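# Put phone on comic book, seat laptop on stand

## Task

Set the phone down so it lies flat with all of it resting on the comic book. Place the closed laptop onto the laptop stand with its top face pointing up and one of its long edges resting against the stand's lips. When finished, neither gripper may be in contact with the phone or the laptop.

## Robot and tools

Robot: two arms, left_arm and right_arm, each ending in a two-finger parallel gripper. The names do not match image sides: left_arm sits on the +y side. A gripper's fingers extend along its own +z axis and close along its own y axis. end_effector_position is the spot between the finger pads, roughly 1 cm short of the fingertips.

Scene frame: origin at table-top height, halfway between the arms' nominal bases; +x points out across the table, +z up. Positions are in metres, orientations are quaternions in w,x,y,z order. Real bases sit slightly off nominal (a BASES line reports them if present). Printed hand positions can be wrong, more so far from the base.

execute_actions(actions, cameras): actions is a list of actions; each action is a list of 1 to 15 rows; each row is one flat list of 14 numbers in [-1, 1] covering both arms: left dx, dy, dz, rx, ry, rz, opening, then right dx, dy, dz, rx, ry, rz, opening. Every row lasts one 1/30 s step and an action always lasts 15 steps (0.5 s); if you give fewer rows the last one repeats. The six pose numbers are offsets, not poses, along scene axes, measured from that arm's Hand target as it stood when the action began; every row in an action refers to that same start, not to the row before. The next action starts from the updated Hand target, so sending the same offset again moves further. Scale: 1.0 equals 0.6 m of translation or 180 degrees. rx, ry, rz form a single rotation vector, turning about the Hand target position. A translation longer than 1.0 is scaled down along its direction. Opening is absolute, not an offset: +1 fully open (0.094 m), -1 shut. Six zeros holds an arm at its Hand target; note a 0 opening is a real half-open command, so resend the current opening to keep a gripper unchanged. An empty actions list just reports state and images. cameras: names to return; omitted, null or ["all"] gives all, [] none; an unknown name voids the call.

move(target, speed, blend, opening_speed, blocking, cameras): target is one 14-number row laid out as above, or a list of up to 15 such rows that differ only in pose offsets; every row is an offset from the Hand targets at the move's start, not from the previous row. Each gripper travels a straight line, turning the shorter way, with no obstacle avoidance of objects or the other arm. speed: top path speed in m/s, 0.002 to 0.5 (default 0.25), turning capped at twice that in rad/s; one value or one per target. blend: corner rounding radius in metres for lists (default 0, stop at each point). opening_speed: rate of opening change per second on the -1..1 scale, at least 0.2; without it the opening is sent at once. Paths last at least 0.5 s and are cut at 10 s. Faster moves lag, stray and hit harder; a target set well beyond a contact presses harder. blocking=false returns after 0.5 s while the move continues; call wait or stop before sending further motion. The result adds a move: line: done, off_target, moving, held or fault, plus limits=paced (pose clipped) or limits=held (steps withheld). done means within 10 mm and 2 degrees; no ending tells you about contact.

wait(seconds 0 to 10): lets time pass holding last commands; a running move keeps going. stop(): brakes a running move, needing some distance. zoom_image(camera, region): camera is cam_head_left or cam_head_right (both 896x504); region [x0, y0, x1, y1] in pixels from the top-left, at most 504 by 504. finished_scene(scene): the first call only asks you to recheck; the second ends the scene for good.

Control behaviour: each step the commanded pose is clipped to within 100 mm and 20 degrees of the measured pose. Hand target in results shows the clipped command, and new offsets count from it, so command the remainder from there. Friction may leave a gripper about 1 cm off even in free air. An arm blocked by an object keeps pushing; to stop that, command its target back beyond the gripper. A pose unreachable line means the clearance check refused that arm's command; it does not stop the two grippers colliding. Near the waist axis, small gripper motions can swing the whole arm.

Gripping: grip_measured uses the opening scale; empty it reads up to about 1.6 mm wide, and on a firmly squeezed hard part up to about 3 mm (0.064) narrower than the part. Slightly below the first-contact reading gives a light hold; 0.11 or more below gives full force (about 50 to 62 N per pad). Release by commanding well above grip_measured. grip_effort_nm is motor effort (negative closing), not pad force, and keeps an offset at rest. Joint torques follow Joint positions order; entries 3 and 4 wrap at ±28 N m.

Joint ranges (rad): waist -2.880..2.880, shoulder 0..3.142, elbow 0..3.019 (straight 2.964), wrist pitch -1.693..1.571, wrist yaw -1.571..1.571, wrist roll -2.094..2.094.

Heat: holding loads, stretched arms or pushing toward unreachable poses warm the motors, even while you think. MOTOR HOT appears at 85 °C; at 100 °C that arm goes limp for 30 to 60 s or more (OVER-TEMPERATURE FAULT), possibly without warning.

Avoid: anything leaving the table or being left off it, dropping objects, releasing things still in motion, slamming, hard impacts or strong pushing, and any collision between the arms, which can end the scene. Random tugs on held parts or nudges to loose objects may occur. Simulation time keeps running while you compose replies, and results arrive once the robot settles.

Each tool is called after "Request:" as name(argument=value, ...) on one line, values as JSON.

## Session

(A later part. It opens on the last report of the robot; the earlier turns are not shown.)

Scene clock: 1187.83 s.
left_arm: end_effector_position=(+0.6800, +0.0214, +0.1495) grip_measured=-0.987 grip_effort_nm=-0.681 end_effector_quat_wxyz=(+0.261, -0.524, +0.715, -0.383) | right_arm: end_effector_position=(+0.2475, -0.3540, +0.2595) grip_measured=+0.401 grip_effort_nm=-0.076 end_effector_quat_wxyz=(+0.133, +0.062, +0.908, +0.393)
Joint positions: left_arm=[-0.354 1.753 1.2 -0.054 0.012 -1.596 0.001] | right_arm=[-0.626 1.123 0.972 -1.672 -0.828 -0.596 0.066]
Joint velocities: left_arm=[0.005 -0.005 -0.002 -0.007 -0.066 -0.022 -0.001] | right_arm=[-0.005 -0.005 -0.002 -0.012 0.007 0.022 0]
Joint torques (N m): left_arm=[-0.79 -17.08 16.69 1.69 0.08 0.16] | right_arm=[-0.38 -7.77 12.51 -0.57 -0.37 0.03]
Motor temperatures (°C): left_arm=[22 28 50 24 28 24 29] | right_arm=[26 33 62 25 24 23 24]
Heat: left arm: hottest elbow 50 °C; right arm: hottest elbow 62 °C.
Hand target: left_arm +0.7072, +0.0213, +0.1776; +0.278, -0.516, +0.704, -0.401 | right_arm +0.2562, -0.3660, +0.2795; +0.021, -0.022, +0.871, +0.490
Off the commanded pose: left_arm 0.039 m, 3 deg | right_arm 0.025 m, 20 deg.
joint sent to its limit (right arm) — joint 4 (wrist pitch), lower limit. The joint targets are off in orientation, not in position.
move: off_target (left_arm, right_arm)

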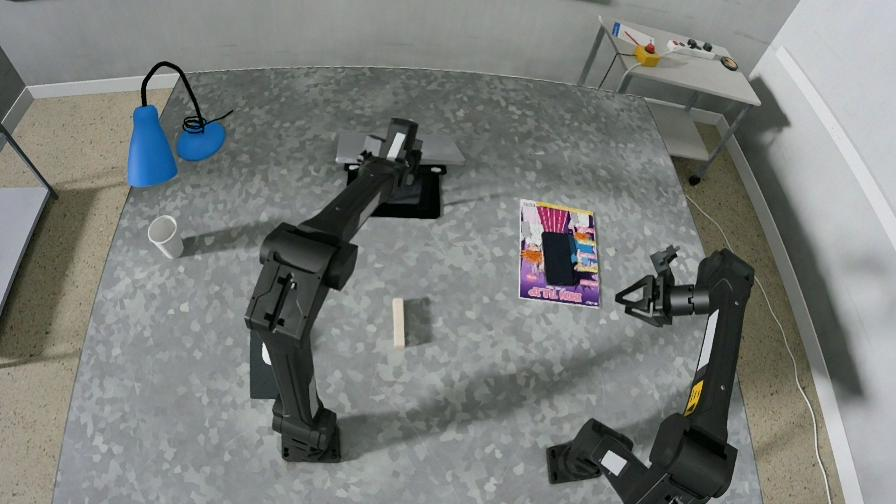

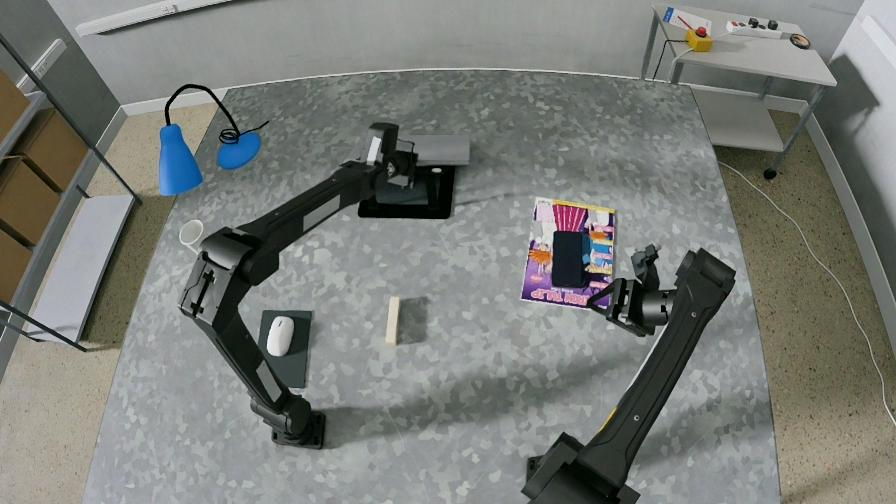

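Request:
move(target=[[-0.08,0,0.05,0,0,0,-1,0,0,0,0,0,0,0.4],[-0.14,0,0.06,0,0,0,-1,0,0,0,0,0,0,0.4],[-0.085,0,0.02,0,0,0,-1,0,0,0,0,0,0,0.4],[-0.015,0,-0.025,0,0,0,-1,0,0,0,0,0,0,0.4]], speed=0.06, cameras=["cam_head_left","cam_head_right"])

Request:
zoom_image(camera="cam_head_left", region=[320, 120, 480, 230])

Request:
zoom_image(camera="cam_head_right", region=[320, 120, 480, 230])

Scene clock: 1201.90 s.
left_arm: end_effector_position=(+0.6600, +0.0222, +0.1425) grip_measured=-0.987 grip_effort_nm=-0.672 end_effector_quat_wxyz=(+0.257, -0.524, +0.717, -0.381) | right_arm: end_effector_position=(+0.2475, -0.3540, +0.2595) grip_measured=+0.401 grip_effort_nm=-0.076 end_effector_quat_wxyz=(+0.133, +0.062, +0.908, +0.393)
Joint positions: left_arm=[-0.363 1.72 1.137 -0.034 0.01 -1.601 0.001] | right_arm=[-0.626 1.123 0.972 -1.672 -0.828 -0.596 0.066]
Joint velocities: left_arm=[-0.005 -0.005 -0.002 -0.002 0.007 0.051 0.001] | right_arm=[-0.005 0.005 -0.007 0.002 -0.022 -0.007 0]
Joint torques (N m): left_arm=[0.09 -13.8 17.21 2.62 -0.06 0.14] | right_arm=[-0.32 -7.71 12.49 -0.59 -0.37 0.03]
Motor temperatures (°C): left_arm=[22 29 52 24 28 24 29] | right_arm=[26 33 62 25 24 23 24]
Heat: left arm: hottest elbow 52 °C; right arm: hottest elbow 62 °C.
Hand target: left_arm +0.6981, +0.0216, +0.1628; +0.278, -0.516, +0.704, -0.401 | right_arm +0.2562, -0.3660, +0.2795; +0.021, -0.022, +0.871, +0.490
Off the commanded pose: left_arm 0.043 m, 4 deg | right_arm 0.025 m, 20 deg.
joint sent to its limit (right arm) — joint 4 (wrist pitch), lower limit. The joint targets are off in orientation, not in position.
move: off_target (left_arm, right_arm)

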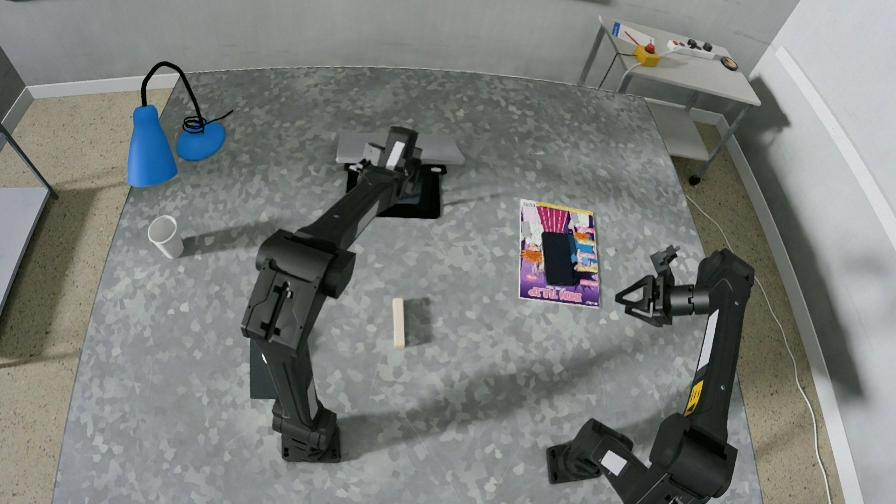

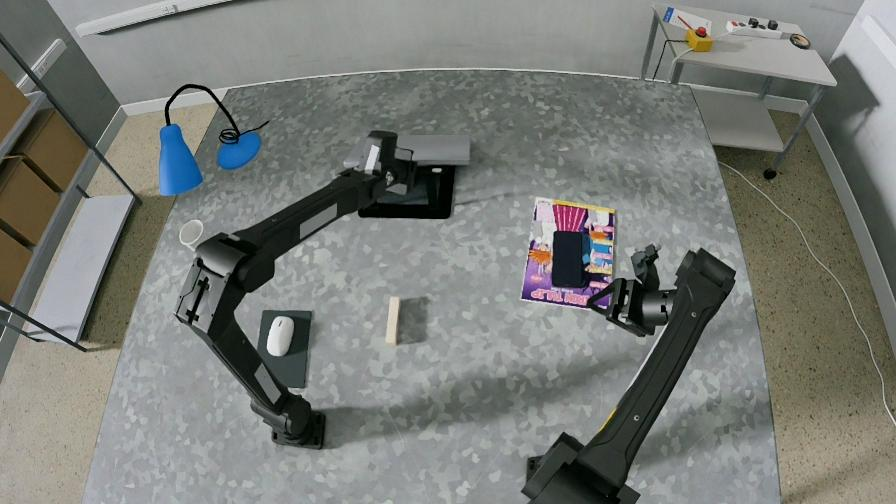

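Scaled by 3.150.

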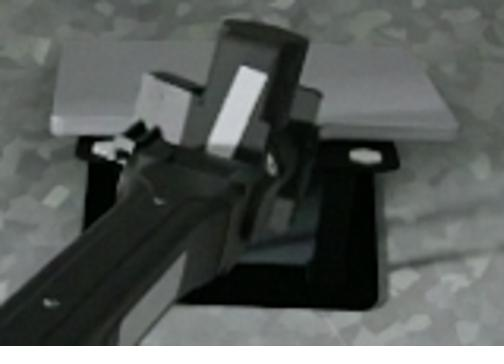

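Scaled by 3.150.

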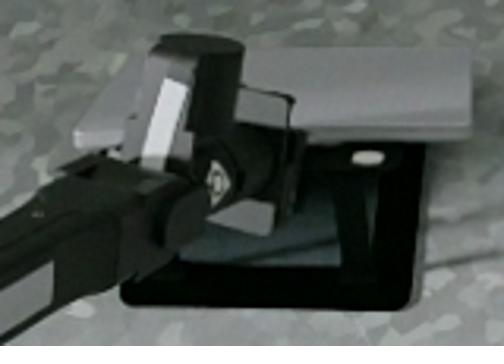

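Request:
move(target=[0.035,0,-0.015,0,0,0,-1,0,0,0,0,0,0,0.4], speed=0.04, cameras=["cam_head_left","cam_head_right"])

Request:
zoom_image(camera="cam_head_left", region=[320, 120, 480, 230])

Request:
zoom_image(camera="cam_head_right", region=[320, 120, 480, 230])

Scene clock: 1205.77 s.
left_arm: end_effector_position=(+0.6784, +0.0164, +0.1427) grip_measured=-0.987 grip_effort_nm=-0.676 end_effector_quat_wxyz=(+0.256, -0.521, +0.716, -0.387) | right_arm: end_effector_position=(+0.2475, -0.3540, +0.2595) grip_measured=+0.401 grip_effort_nm=-0.076 end_effector_quat_wxyz=(+0.133, +0.062, +0.908, +0.393)
Joint positions: left_arm=[-0.359 1.763 1.191 -0.034 0.023 -1.6 0.001] | right_arm=[-0.626 1.123 0.972 -1.672 -0.828 -0.596 0.066]
Joint velocities: left_arm=[-0.015 -0.005 0.002 -0.017 0.007 -0.051 -0.003] | right_arm=[0.005 -0.005 -0.002 0.007 0.007 0.095 0]
Joint torques (N m): left_arm=[0.38 -13.51 17.55 2.56 -0.14 0.26] | right_arm=[-0.32 -7.82 12.49 -0.59 -0.37 0.04]
Motor temperatures (°C): left_arm=[22 29 53 24 28 24 29] | right_arm=[26 33 62 25 24 23 24]
Heat: left arm: hottest elbow 53 °C; right arm: hottest elbow 62 °C.
Hand target: left_arm +0.7189, +0.0212, +0.1537; +0.278, -0.516, +0.704, -0.401 | right_arm +0.2562, -0.3660, +0.2795; +0.021, -0.022, +0.871, +0.490
Off the commanded pose: left_arm 0.042 m, 3 deg | right_arm 0.025 m, 20 deg.
joint sent to its limit (right arm) — joint 4 (wrist pitch), lower limit. The joint targets are off in orientation, not in position.
move: off_target (left_arm, right_arm)

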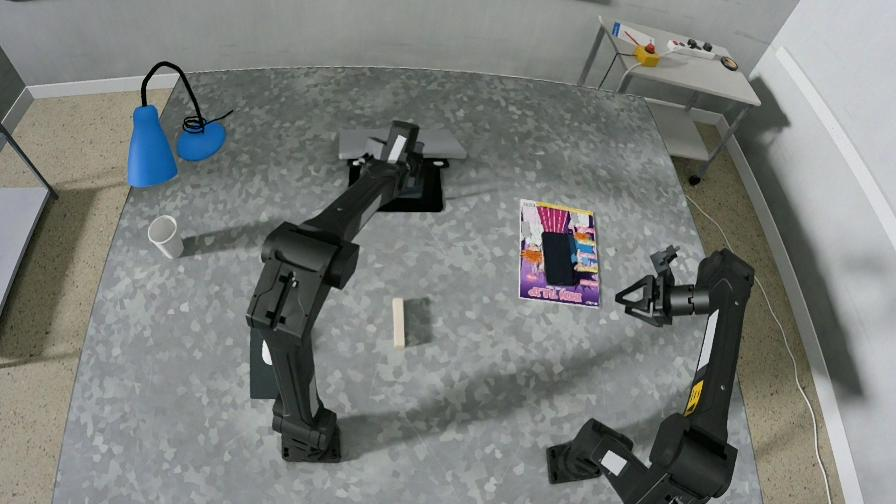

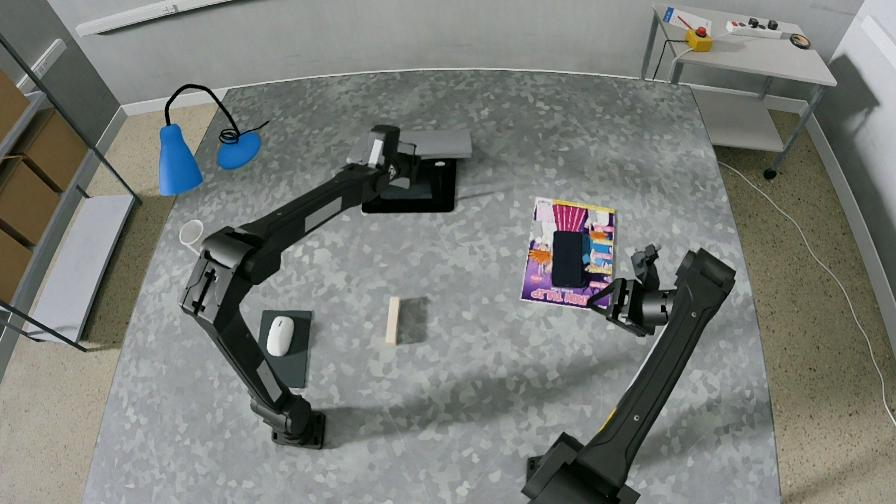

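Scaled by 3.150.

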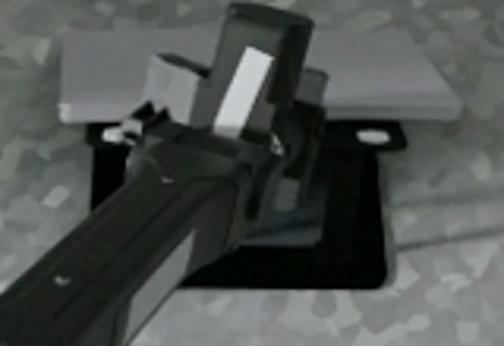

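Scaled by 3.150.

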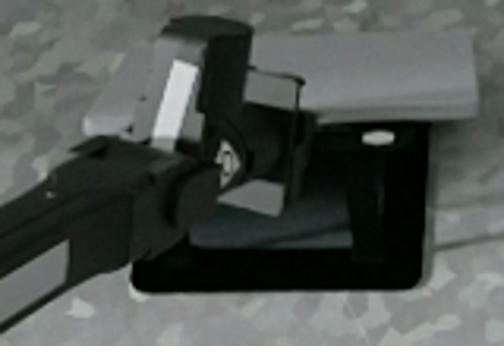

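Request:
move(target=[[-0.15,0.04,0.12,0,0,0,-1,0,0,0,0,0,0,0.4],[-0.6,0.14,0.25,0,0,0,-1,0,0,0,0,0,0,0.4]], speed=0.12, cameras=["cam_head_left","cam_head_right"])

Request:
zoom_image(camera="cam_head_left", region=[320, 115, 480, 225])

Request:
zoom_image(camera="cam_head_right", region=[330, 115, 490, 225])

Request:
zoom_image(camera="cam_head_left", region=[330, 120, 400, 170])

Request:
zoom_image(camera="cam_head_left", region=[400, 120, 470, 170])

Scene clock: 1217.43 s.
left_arm: end_effector_position=(+0.3668, +0.1116, +0.3102) grip_measured=-0.987 grip_effort_nm=-0.672 end_effector_quat_wxyz=(+0.284, -0.516, +0.702, -0.402) | right_arm: end_effector_position=(+0.2475, -0.3540, +0.2595) grip_measured=+0.401 grip_effort_nm=-0.071 end_effector_quat_wxyz=(+0.133, +0.062, +0.908, +0.393)
Joint positions: left_arm=[-0.436 0.67 0.718 -0.592 -0.073 -1.633 0.001] | right_arm=[-0.626 1.123 0.972 -1.672 -0.828 -0.596 0.066]
Joint velocities: left_arm=[-0.005 0.005 -0.012 -0.012 0.037 -0.022 -0.001] | right_arm=[-0.024 0.005 0.002 -0.002 -0.007 -0.007 0]
Joint torques (N m): left_arm=[-2.55 -4.19 10.59 1.21 -0.26 -0.06] | right_arm=[-0.32 -7.71 12.46 -0.61 -0.37 0.03]
Motor temperatures (°C): left_arm=[22 29 51 24 28 24 29] | right_arm=[26 33 62 25 24 23 24]
Heat: left arm: hottest elbow 51 °C; right arm: hottest elbow 62 °C.
Hand target: left_arm +0.3620, +0.1085, +0.3053; +0.278, -0.516, +0.704, -0.401 | right_arm +0.2562, -0.3660, +0.2795; +0.021, -0.022, +0.871, +0.490
Off the commanded pose: left_arm 0.012 m, 1 deg | right_arm 0.025 m, 20 deg.
joint sent to its limit (right arm) — joint 4 (wrist pitch), lower limit. The joint targets are off in orientation, not in position.
move: off_target (left_arm, right_arm)

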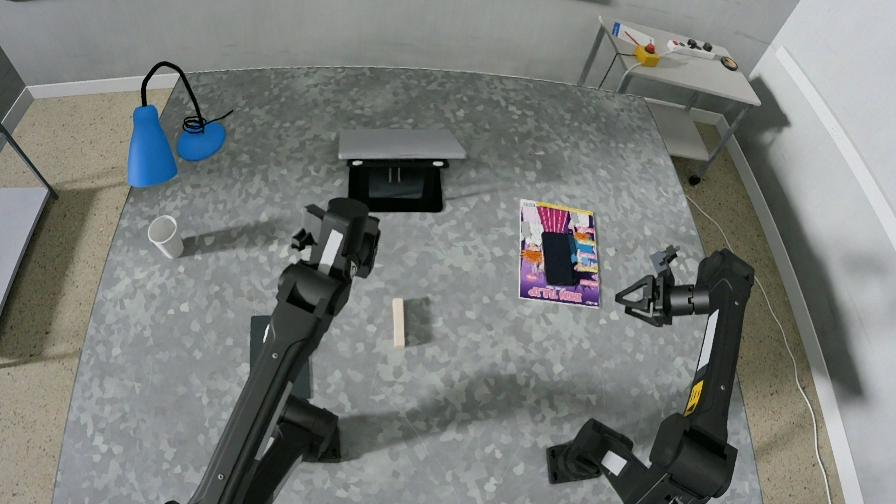

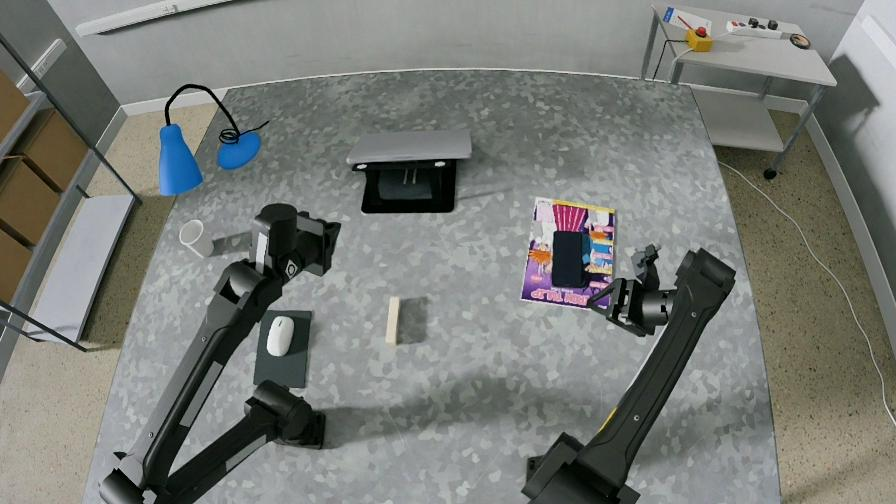

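Scaled by 3.150.

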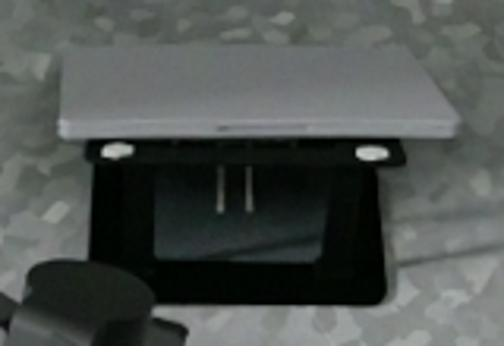

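Scaled by 3.150.

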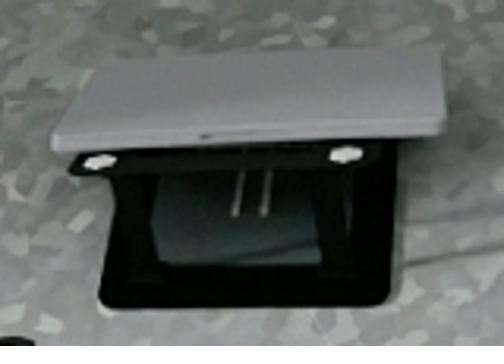

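Scaled by 7.200.

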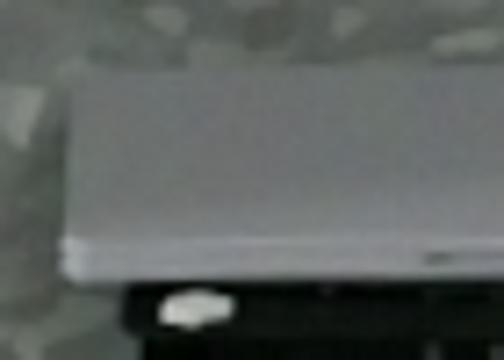

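Scaled by 7.200.

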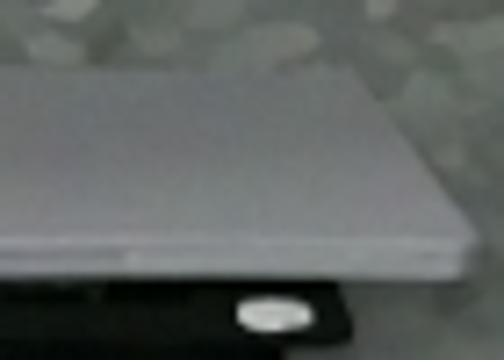

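Request:
finished_scene(scene=2)

This call ended nothing. Check each condition of the task against the scene as it is now, look again where you are not sure, and mend what is not met. Then call finished_scene again.

Request:
wait(seconds=1)

Request:
zoom_image(camera="cam_head_right", region=[340, 110, 410, 160])

Request:
zoom_image(camera="cam_head_right", region=[405, 110, 485, 170])

Request:
zoom_image(camera="cam_head_left", region=[500, 190, 620, 314])

Scene clock: 1226.93 s.
left_arm: end_effector_position=(+0.3668, +0.1117, +0.3101) grip_measured=-0.987 grip_effort_nm=-0.676 end_effector_quat_wxyz=(+0.284, -0.516, +0.701, -0.402) | right_arm: end_effector_position=(+0.2475, -0.3540, +0.2595) grip_measured=+0.401 grip_effort_nm=-0.076 end_effector_quat_wxyz=(+0.133, +0.062, +0.908, +0.393)
Joint positions: left_arm=[-0.436 0.67 0.718 -0.592 -0.073 -1.634 0.001] | right_arm=[-0.626 1.123 0.972 -1.672 -0.828 -0.596 0.066]
Joint velocities: left_arm=[-0.005 -0.015 0.012 -0.027 -0.037 -0.007 0] | right_arm=[0.005 -0.015 0.007 -0.002 0.051 0.007 -0.002]
Joint torques (N m): left_arm=[-2.43 -4.13 10.51 1.54 -0.2 -0.04] | right_arm=[-0.38 -7.82 12.49 -0.57 -0.37 0.03]
Motor temperatures (°C): left_arm=[22 28 51 24 28 24 29] | right_arm=[26 33 62 25 24 23 24]
Heat: left arm: hottest elbow 51 °C; right arm: hottest elbow 62 °C.
Hand target: left_arm +0.3621, +0.1086, +0.3053; +0.278, -0.516, +0.704, -0.401 | right_arm +0.2562, -0.3660, +0.2795; +0.021, -0.022, +0.871, +0.490
Tool commands: left_gripper/opening=-1.0 right_gripper/opening=+0.4
Off the commanded pose: left_arm 0.012 m, 1 deg | right_arm 0.025 m, 20 deg.
wait: 1.00 s; at rest from the start

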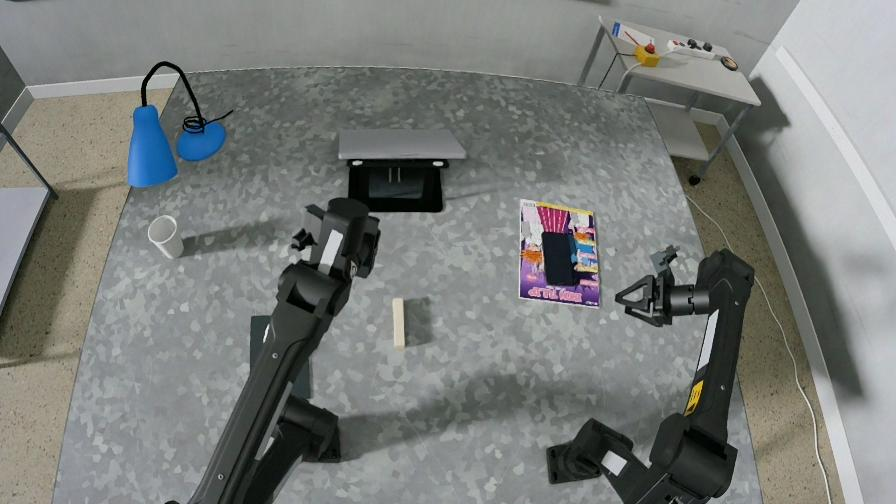

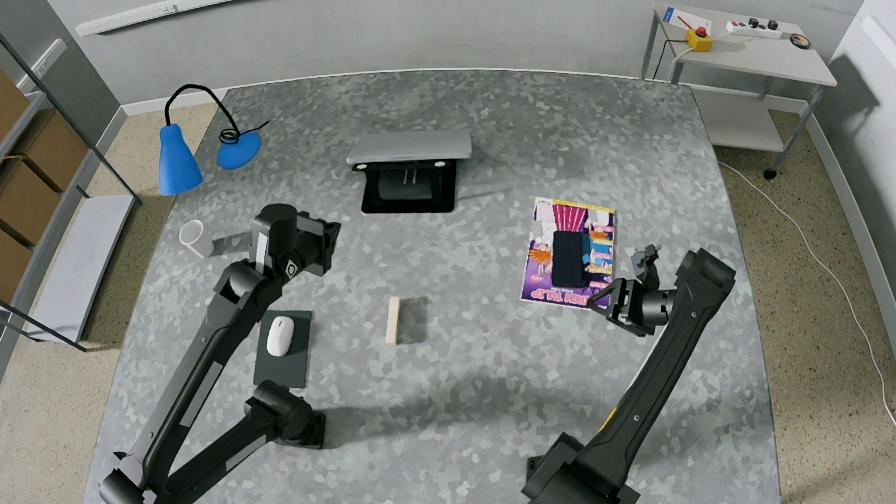

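Scaled by 7.200.

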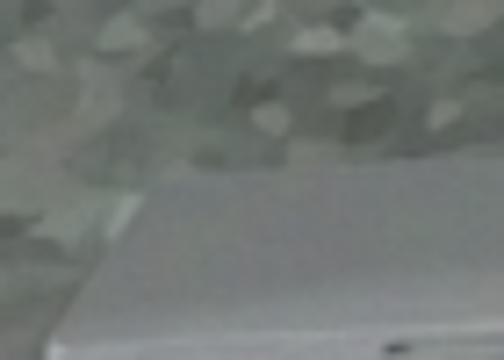

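Scaled by 6.300.

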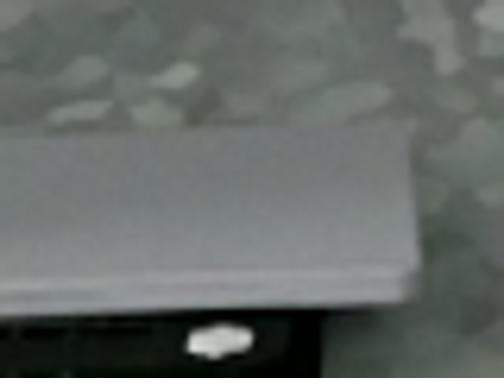

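Scaled by 4.065.

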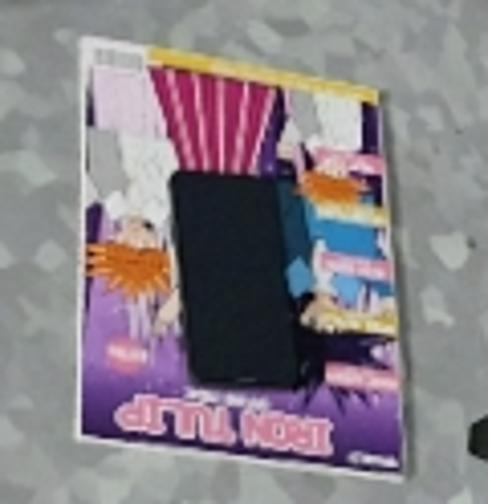

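Request:
finished_scene(scene=2)

The scene is finished: the task was done.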